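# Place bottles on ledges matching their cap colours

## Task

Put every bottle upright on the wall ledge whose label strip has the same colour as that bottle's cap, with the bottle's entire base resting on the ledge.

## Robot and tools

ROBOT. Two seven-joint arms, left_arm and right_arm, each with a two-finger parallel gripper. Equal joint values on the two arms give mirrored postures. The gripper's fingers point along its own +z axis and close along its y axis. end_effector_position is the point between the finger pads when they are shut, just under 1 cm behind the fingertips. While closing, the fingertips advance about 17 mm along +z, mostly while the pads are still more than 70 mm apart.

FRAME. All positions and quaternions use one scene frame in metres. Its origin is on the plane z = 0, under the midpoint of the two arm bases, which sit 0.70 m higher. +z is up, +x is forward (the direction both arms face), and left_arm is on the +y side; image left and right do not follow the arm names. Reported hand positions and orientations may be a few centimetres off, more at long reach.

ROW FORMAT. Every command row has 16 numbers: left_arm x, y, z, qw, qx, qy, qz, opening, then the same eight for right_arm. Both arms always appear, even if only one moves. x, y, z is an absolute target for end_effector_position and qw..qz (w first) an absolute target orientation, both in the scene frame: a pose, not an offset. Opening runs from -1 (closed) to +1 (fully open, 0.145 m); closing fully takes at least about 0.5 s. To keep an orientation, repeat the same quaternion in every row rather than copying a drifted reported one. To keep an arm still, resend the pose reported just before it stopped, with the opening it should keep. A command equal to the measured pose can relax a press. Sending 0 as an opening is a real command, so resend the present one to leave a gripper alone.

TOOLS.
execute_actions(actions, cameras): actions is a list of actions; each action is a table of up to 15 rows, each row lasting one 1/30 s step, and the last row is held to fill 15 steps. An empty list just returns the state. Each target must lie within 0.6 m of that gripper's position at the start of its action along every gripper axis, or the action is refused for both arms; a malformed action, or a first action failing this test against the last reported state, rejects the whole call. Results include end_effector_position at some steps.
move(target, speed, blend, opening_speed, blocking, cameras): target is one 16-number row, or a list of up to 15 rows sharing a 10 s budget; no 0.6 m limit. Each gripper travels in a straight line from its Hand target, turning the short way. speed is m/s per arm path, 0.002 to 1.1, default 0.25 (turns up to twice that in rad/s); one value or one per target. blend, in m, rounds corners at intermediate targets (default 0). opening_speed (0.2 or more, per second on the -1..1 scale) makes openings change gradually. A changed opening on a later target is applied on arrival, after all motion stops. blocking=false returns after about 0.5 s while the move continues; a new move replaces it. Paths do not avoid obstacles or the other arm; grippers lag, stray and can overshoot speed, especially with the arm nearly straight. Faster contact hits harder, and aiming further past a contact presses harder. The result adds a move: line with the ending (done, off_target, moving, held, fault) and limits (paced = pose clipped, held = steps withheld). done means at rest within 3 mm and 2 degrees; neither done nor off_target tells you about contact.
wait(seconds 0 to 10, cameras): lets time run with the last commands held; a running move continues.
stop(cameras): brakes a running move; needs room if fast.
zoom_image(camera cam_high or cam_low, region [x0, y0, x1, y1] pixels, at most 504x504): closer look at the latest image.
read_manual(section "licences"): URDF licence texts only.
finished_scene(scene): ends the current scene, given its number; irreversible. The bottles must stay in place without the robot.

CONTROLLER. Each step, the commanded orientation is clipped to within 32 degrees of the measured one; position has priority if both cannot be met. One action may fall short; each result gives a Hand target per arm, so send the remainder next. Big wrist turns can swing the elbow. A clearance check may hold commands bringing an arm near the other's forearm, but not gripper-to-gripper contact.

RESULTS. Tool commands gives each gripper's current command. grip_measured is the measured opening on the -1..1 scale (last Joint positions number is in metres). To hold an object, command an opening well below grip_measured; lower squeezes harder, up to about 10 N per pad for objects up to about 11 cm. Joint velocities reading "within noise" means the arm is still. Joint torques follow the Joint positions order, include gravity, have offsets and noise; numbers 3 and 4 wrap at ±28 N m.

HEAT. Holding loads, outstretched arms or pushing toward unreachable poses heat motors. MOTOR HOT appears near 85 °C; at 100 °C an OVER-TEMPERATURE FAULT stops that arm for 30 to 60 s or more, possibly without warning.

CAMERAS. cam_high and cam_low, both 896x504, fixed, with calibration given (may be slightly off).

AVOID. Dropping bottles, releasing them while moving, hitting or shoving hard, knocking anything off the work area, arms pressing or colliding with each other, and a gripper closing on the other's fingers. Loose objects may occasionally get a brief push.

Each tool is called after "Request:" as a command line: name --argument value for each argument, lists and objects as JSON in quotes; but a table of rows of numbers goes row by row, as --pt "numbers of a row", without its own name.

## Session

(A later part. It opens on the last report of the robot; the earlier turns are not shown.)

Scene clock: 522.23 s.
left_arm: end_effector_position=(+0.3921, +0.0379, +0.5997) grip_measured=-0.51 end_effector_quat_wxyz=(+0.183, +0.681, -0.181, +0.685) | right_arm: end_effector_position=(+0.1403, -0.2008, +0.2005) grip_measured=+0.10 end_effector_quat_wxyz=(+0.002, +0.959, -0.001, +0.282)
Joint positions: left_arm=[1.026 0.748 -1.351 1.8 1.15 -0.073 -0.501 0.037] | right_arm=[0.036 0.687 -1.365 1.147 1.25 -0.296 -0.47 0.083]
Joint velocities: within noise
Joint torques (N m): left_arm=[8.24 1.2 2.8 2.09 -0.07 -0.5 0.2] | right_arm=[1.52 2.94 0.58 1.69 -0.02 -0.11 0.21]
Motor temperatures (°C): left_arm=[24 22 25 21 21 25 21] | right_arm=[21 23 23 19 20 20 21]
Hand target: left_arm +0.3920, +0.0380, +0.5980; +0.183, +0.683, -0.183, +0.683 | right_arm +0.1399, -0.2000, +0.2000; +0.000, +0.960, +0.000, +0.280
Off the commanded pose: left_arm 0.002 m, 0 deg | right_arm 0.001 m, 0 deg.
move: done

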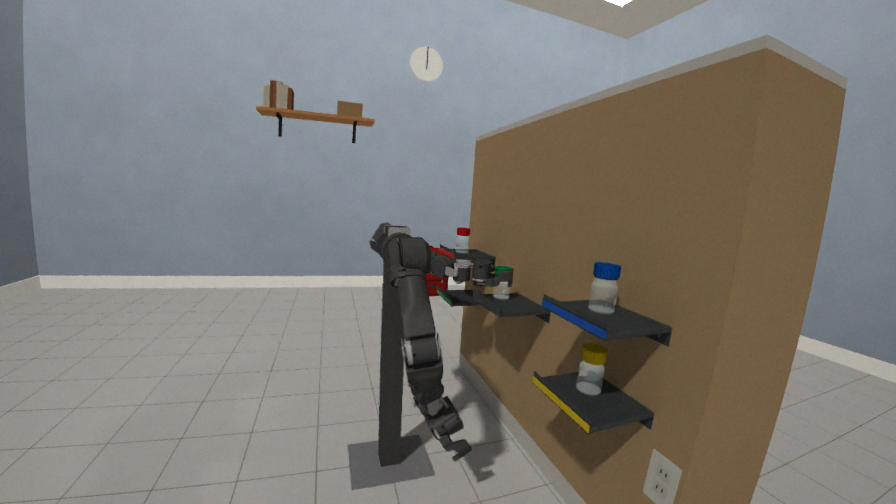

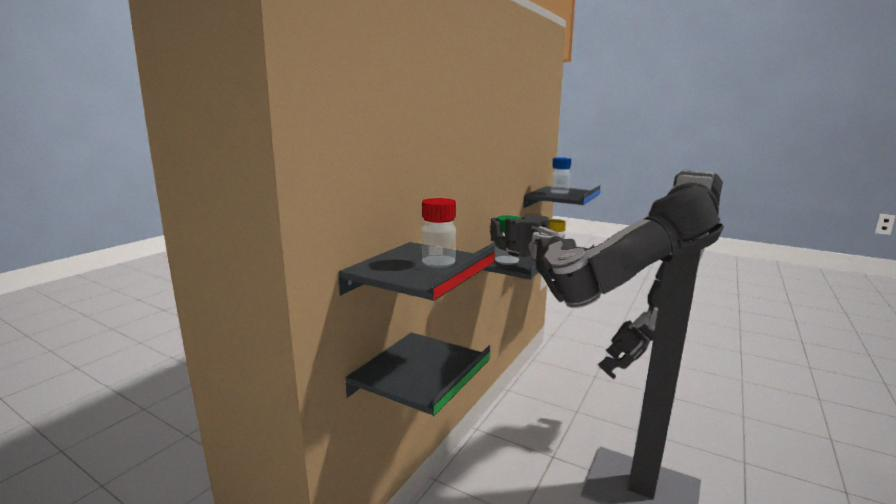

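Request:
move --pt "0.392 0.038 0.597 0.183 0.683 -0.183 0.683 0.2 0.14 -0.2 0.2 0 0.96 0 0.28 0.1" --pt "0.381 0.0445 0.597 0.183 0.683 -0.183 0.683 0.2 0.14 -0.2 0.2 0 0.96 0 0.28 0.1" --pt "0.381 0.0445 0.597 0.183 0.683 -0.183 0.683 -0.55 0.14 -0.2 0.2 0 0.96 0 0.28 0.1" --speed 0.05 --opening_speed 0.5

Request:
zoom_image --camera "cam_low" --region '[450, 180, 600, 290]'

Request:
zoom_image --camera "cam_high" --region '[450, 230, 570, 320]'

Scene clock: 552.73 s.
left_arm: end_effector_position=(+0.3818, +0.0442, +0.5995) grip_measured=-0.29 end_effector_quat_wxyz=(+0.184, +0.681, -0.184, +0.685) | right_arm: end_effector_position=(+0.1403, -0.2008, +0.2005) grip_measured=+0.10 end_effector_quat_wxyz=(+0.002, +0.959, -0.001, +0.282)
Joint positions: left_arm=[1.009 0.799 -1.351 1.858 1.143 -0.078 -0.506 0.054] | right_arm=[0.036 0.687 -1.365 1.147 1.25 -0.296 -0.47 0.083]
Joint velocities: within noise
Joint torques (N m): left_arm=[6.74 1.2 2.63 2.77 -0.15 -0.65 -0.04] | right_arm=[1.49 2.99 0.58 1.72 0 -0.07 0.22]
Motor temperatures (°C): left_arm=[26 21 25 21 21 25 21] | right_arm=[21 23 23 19 20 20 21]
Hand target: left_arm +0.3810, +0.0445, +0.5970; +0.183, +0.683, -0.183, +0.683 | right_arm +0.1399, -0.2000, +0.2000; +0.000, +0.960, +0.000, +0.280
Off the commanded pose: left_arm 0.003 m, 0 deg | right_arm 0.001 m, 0 deg.
move: done

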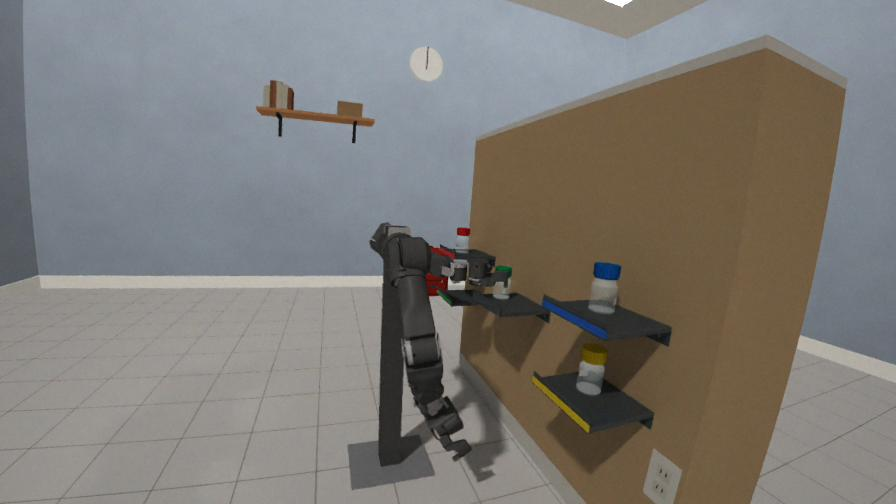

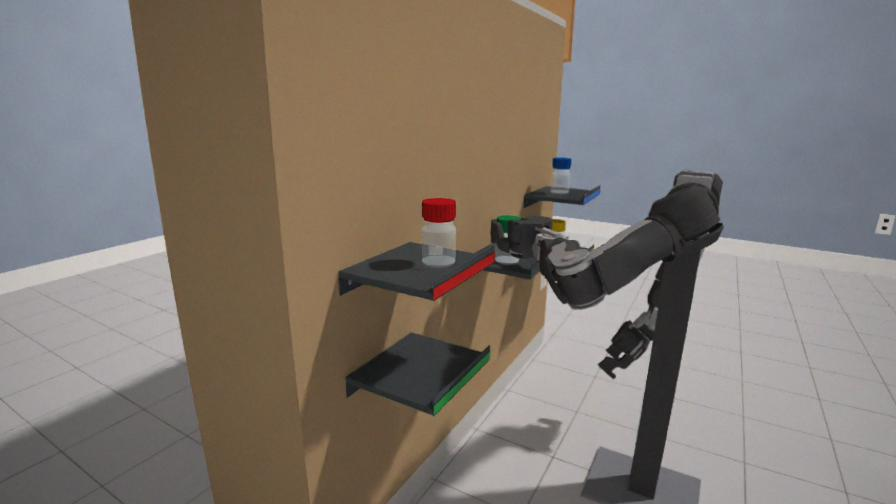

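Scaled by 3.360 from the camera's 896x504 image, which has a finer 1280x720 frame.

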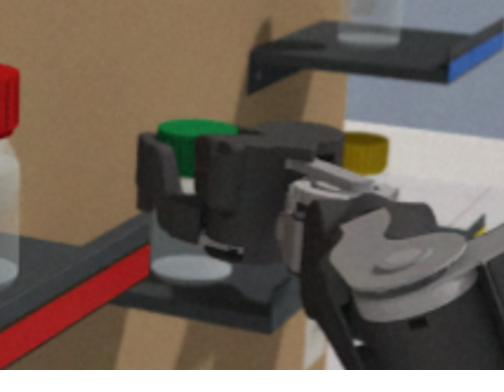

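Scaled by 4.200 from the camera's 896x504 image, which has a finer 1280x720 frame.

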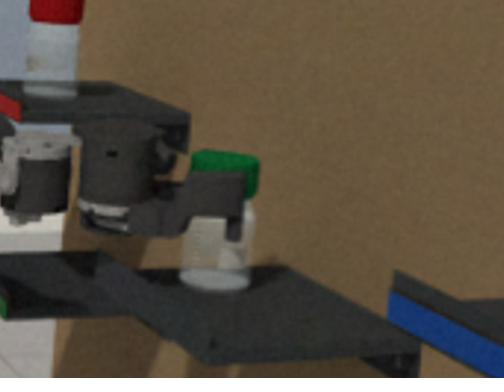

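Request:
move --pt "0.381 0.0445 0.645 0.183 0.683 -0.183 0.683 -0.6 0.14 -0.2 0.2 0 0.96 0 0.28 0.1" --pt "0.285 0.105 0.645 0.183 0.683 -0.183 0.683 -0.6 0.14 -0.2 0.2 0 0.96 0 0.28 0.1" --pt "0.255 0.24 0.59 0 0.7071 0 0.7071 -0.6 0.14 -0.2 0.2 0 0.96 0 0.28 0.1" --pt "0.265 0.37 0.55 0 0.7071 0 0.7071 -0.6 0.14 -0.2 0.2 0 0.96 0 0.28 0.1" --pt "0.32 0.39 0.55 0 0.7071 0 0.7071 -0.6 0.14 -0.2 0.2 0 0.96 0 0.28 0.1" --speed 0.14 --blend 0.012

Request:
zoom_image --camera "cam_low" --region '[330, 210, 540, 410]'

Scene clock: 569.43 s.
left_arm: end_effector_position=(+0.3206, +0.3903, +0.5505) grip_measured=-0.29 end_effector_quat_wxyz=(-0.018, +0.708, -0.004, +0.706) | right_arm: end_effector_position=(+0.1403, -0.2008, +0.2005) grip_measured=+0.10 end_effector_quat_wxyz=(+0.002, +0.959, -0.001, +0.282)
Joint positions: left_arm=[0.817 1.576 -1.563 1.514 1.585 -0.744 0.036 0.054] | right_arm=[0.036 0.687 -1.365 1.147 1.25 -0.296 -0.47 0.083]
Joint velocities: within noise
Joint torques (N m): left_arm=[3.97 5.63 2 0.28 0.19 -0.8 0.19] | right_arm=[1.41 2.81 0.5 1.7 -0.01 -0.09 0.21]
Motor temperatures (°C): left_arm=[25 22 25 21 21 25 21] | right_arm=[21 23 22 19 20 20 21]
Hand target: left_arm +0.3200, +0.3897, +0.5499; -0.017, +0.708, -0.005, +0.706 | right_arm +0.1399, -0.2000, +0.2000; +0.000, +0.960, +0.000, +0.280
Off the commanded pose: left_arm 0.001 m, 2 deg | right_arm 0.001 m, 0 deg.
joint sent to its limit (left arm) — joint 3 (upper arm roll), lower limit; joint 5 (forearm roll), upper limit. The joint targets still meet the commanded pose.
move: done

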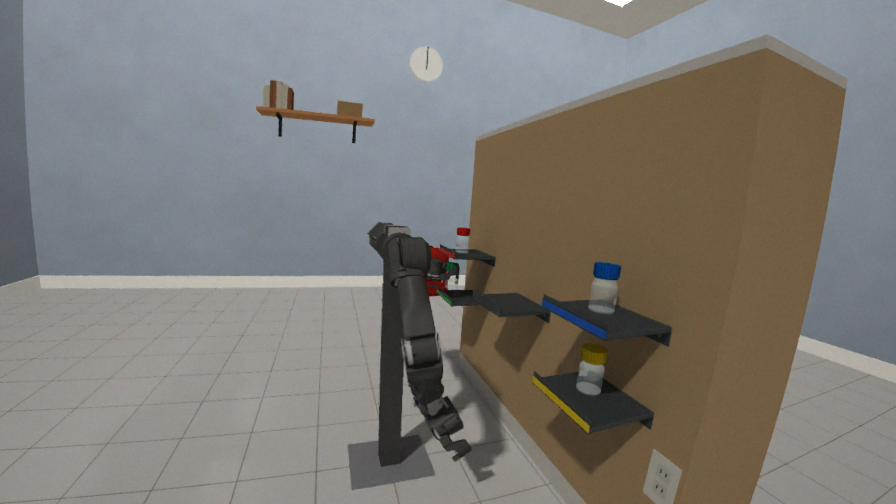

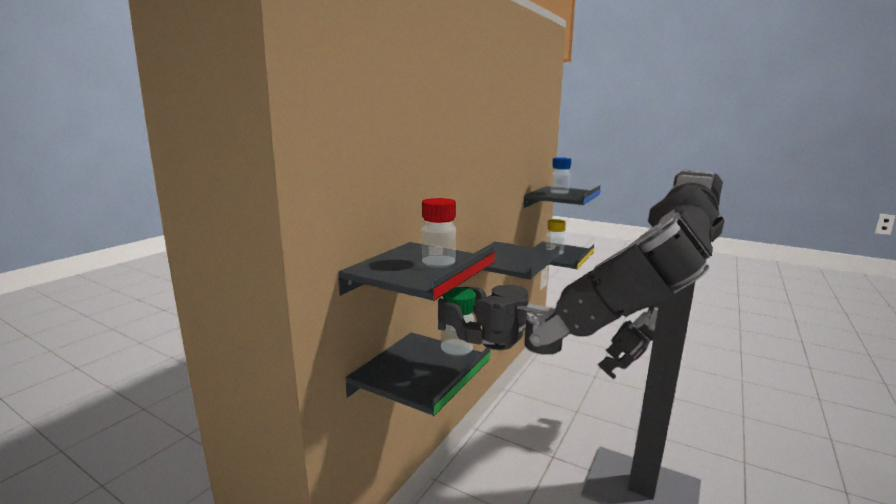

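Scaled by 2.400 from the camera's 896x504 image, which has a finer 1280x720 frame.

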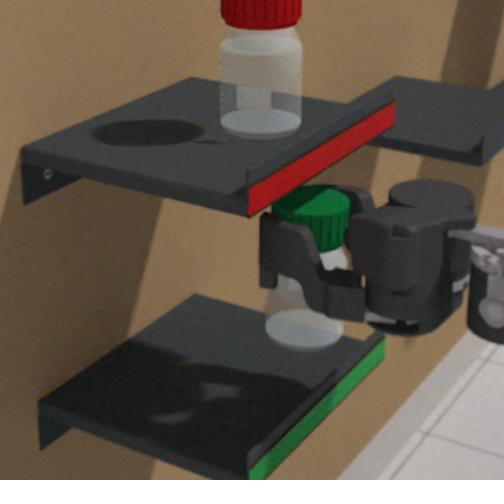

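Request:
move --pt "0.38 0.39 0.552 0 0.743 0 0.669 -0.6 0.14 -0.2 0.2 0 0.96 0 0.28 0.1" --pt "0.38 0.39 0.522 0 0.743 0 0.669 -0.6 0.14 -0.2 0.2 0 0.96 0 0.28 0.1" --speed '[0.1,0.05]'

Request:
zoom_image --camera "cam_low" --region '[330, 250, 530, 420]'

Scene clock: 577.90 s.
left_arm: end_effector_position=(+0.3789, +0.3911, +0.5194) grip_measured=-0.29 end_effector_quat_wxyz=(-0.002, +0.748, +0.001, +0.664) | right_arm: end_effector_position=(+0.1403, -0.2008, +0.2005) grip_measured=+0.10 end_effector_quat_wxyz=(+0.002, +0.959, -0.001, +0.282)
Joint positions: left_arm=[0.817 1.323 -1.406 1.217 1.585 -0.477 0.117 0.054] | right_arm=[0.036 0.687 -1.365 1.147 1.25 -0.296 -0.47 0.083]
Joint velocities: within noise
Joint torques (N m): left_arm=[5.95 5.08 3.66 0.08 0.22 -0.95 0.25] | right_arm=[1.38 2.99 0.57 1.84 -0.03 -0.09 0.17]
Motor temperatures (°C): left_arm=[24 22 25 21 21 26 21] | right_arm=[21 23 22 19 20 20 21]
Hand target: left_arm +0.3800, +0.3899, +0.5220; +0.000, +0.743, +0.000, +0.669 | right_arm +0.1399, -0.2000, +0.2000; +0.000, +0.960, +0.000, +0.280
Off the commanded pose: left_arm 0.003 m, 1 deg | right_arm 0.001 m, 0 deg.
joint sent to its limit (left arm) — joint 5 (forearm roll), upper limit. The joint targets still meet the commanded pose.
move: done

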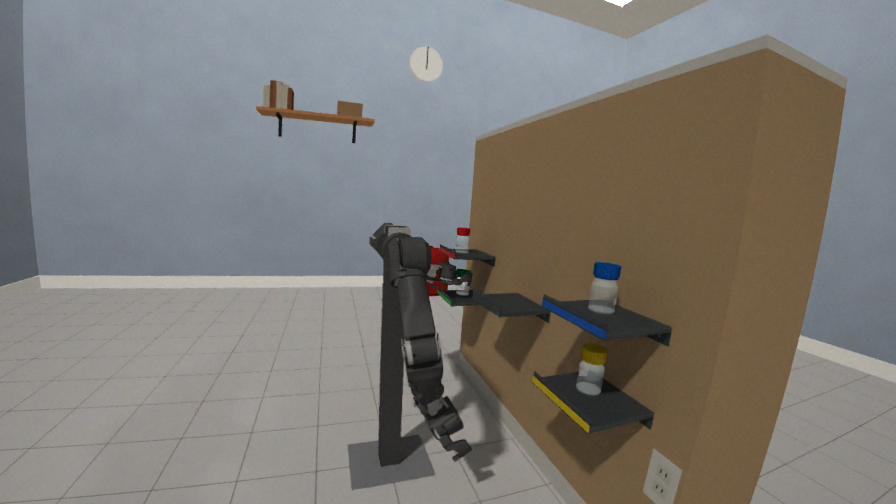

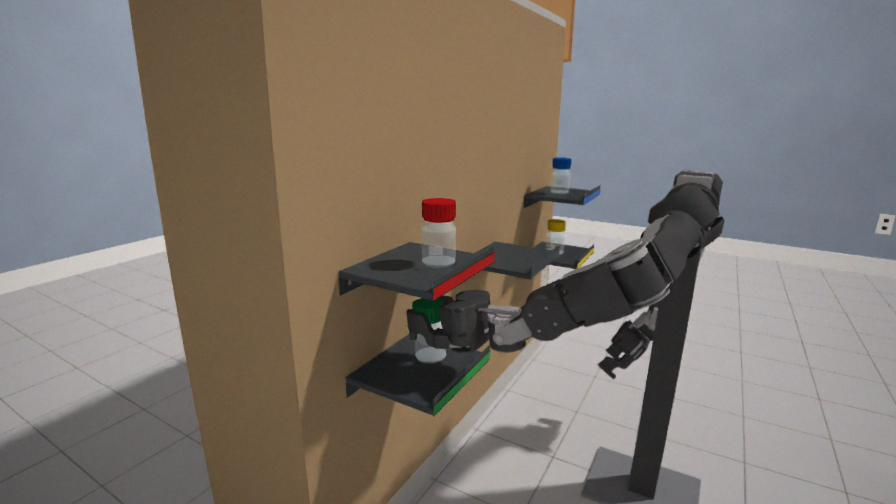

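Scaled by 2.520 from the camera's 896x504 image, which has a finer 1280x720 frame.

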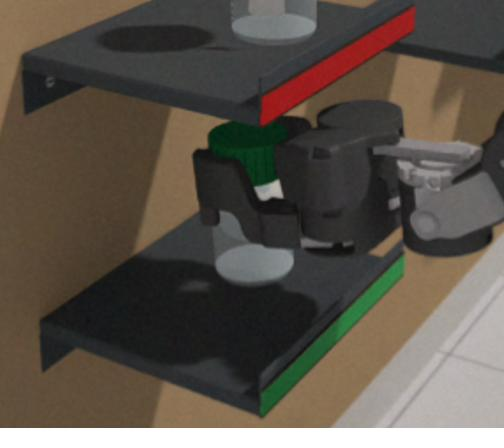

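Request:
move --pt "0.38 0.39 0.513 0 0.73 0 0.683 -0.6 0.14 -0.2 0.2 0 0.96 0 0.28 0.1" --pt "0.38 0.39 0.506 0 0.73 0 0.683 -0.6 0.14 -0.2 0.2 0 0.96 0 0.28 0.1" --speed 0.02

Request:
zoom_image --camera "cam_low" --region '[330, 250, 530, 420]'

Scene clock: 586.40 s.
left_arm: end_effector_position=(+0.3800, +0.3925, +0.5090) grip_measured=-0.29 end_effector_quat_wxyz=(-0.004, +0.728, +0.001, +0.685) | right_arm: end_effector_position=(+0.1403, -0.2008, +0.2005) grip_measured=+0.10 end_effector_quat_wxyz=(+0.002, +0.959, -0.001, +0.282)
Joint positions: left_arm=[0.736 1.26 -1.357 1.134 1.585 -0.574 0.147 0.054] | right_arm=[0.036 0.687 -1.365 1.147 1.25 -0.296 -0.47 0.083]
Joint velocities: within noise
Joint torques (N m): left_arm=[4.84 4.71 2.92 0.06 0.23 -0.57 0.22] | right_arm=[1.38 2.97 0.54 1.74 0 -0.09 0.19]
Motor temperatures (°C): left_arm=[24 23 26 21 21 26 21] | right_arm=[21 23 22 19 20 20 21]
Hand target: left_arm +0.3800, +0.3900, +0.5060; +0.000, +0.730, +0.000, +0.683 | right_arm +0.1399, -0.2000, +0.2000; +0.000, +0.960, +0.000, +0.280
Off the commanded pose: left_arm 0.004 m, 1 deg | right_arm 0.001 m, 0 deg.
joint sent to its limit (left arm) — joint 5 (forearm roll), upper limit. The joint targets still meet the commanded pose.
move: off_target (left_arm)

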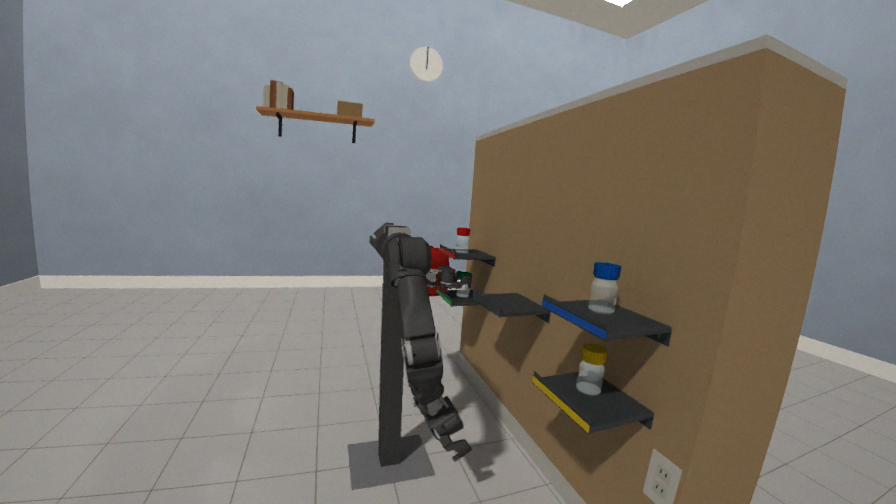

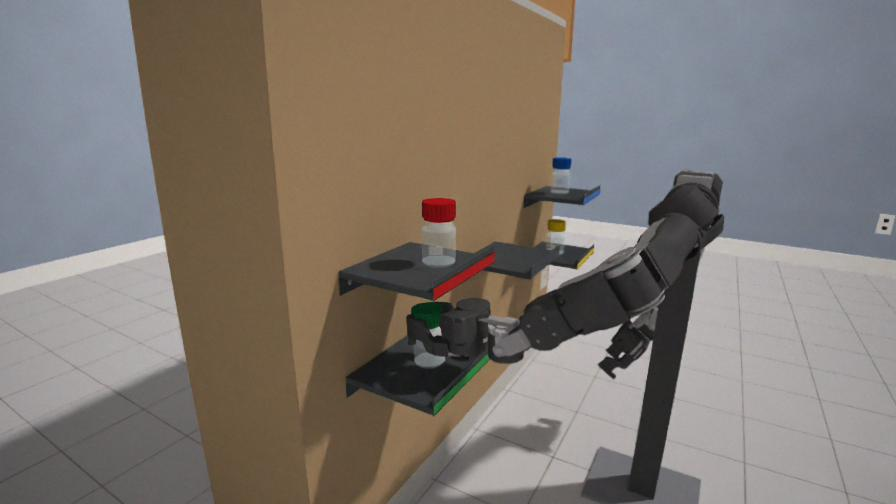

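Scaled by 2.520 from the camera's 896x504 image, which has a finer 1280x720 frame.

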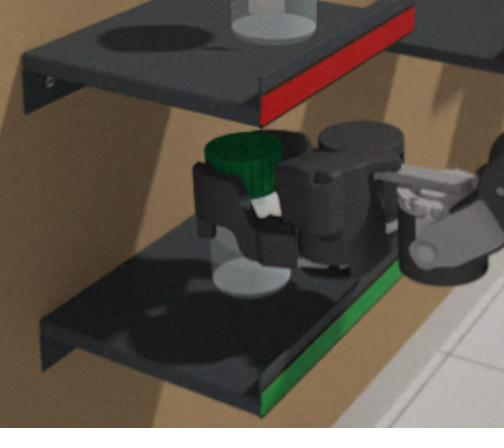

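Contact; release and retreat.

Request:
move --pt "0.38 0.39 0.504 0 0.7071 0 0.7071 -0.5 0.14 -0.2 0.2 0 0.96 0 0.28 0.1" --pt "0.38 0.39 0.504 0 0.7071 0 0.7071 0.1 0.14 -0.2 0.2 0 0.96 0 0.28 0.1" --pt "0.378 0.39 0.518 0 0.7071 0 0.7071 0.1 0.14 -0.2 0.2 0 0.96 0 0.28 0.1" --pt "0.26 0.385 0.525 0 0.7071 0 0.7071 0.1 0.14 -0.2 0.2 0 0.96 0 0.28 0.1" --speed '[0.03,0.03,0.05,0.14]' --opening_speed 0.6

Request:
zoom_image --camera "cam_low" --region '[330, 170, 540, 420]'

Request:
zoom_image --camera "cam_high" --region '[520, 240, 690, 440]'

Scene clock: 602.63 s.
left_arm: end_effector_position=(+0.2603, +0.3870, +0.5271) grip_measured=+0.10 end_effector_quat_wxyz=(-0.021, +0.765, -0.004, +0.643) | right_arm: end_effector_position=(+0.1403, -0.2008, +0.2005) grip_measured=+0.10 end_effector_quat_wxyz=(+0.002, +0.959, -0.001, +0.282)
Joint positions: left_arm=[0.604 1.765 -1.564 1.704 1.586 -0.787 0.025 0.083] | right_arm=[0.036 0.687 -1.365 1.147 1.25 -0.296 -0.47 0.083]
Joint velocities: within noise
Joint torques (N m): left_arm=[2.39 5.42 1.46 0.09 0.15 -0.68 0.2] | right_arm=[1.36 2.97 0.53 1.69 -0.01 -0.09 0.2]
Motor temperatures (°C): left_arm=[24 23 26 21 21 25 21] | right_arm=[21 23 22 19 20 20 21]
Hand target: left_arm +0.2603, +0.3850, +0.5252; -0.017, +0.766, -0.005, +0.642 | right_arm +0.1399, -0.2000, +0.2000; +0.000, +0.960, +0.000, +0.280
Off the commanded pose: left_arm 0.003 m, 10 deg | right_arm 0.001 m, 0 deg.
joint sent to its limit (left arm) — joint 3 (upper arm roll), lower limit; joint 5 (forearm roll), upper limit; joint 6 (wrist pitch), lower limit. The joint targets are off in orientation, not in position.
move: off_target (left_arm); target 2's new opening was sent with left_arm's hand 0.005 m and 1 deg from that target

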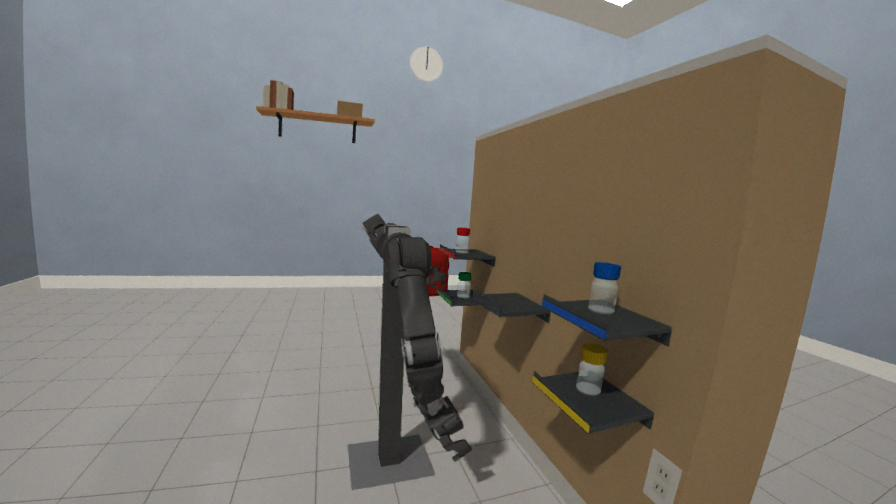

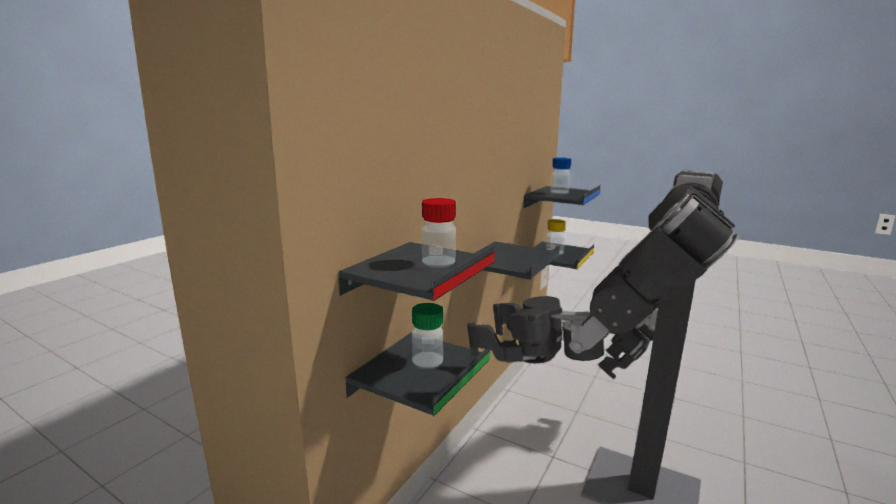

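Scaled by 2.016 from the camera's 896x504 image, which has a finer 1280x720 frame.

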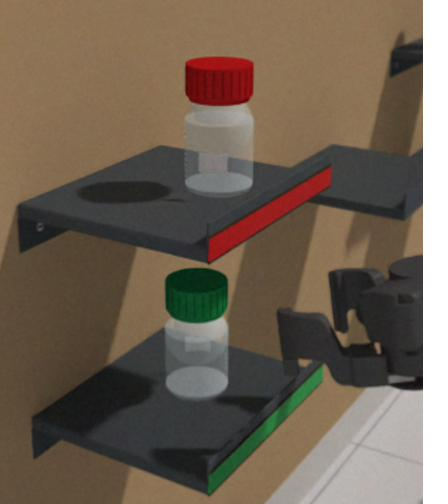

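Scaled by 2.520 from the camera's 896x504 image, which has a finer 1280x720 frame.

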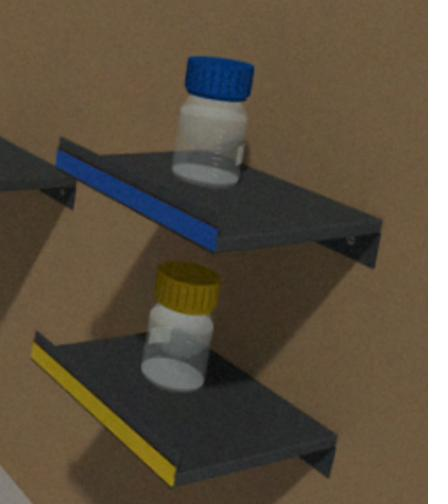

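All four bottles are placed correctly.

Request:
finished_scene --scene 2

The scene is finished: the task was done.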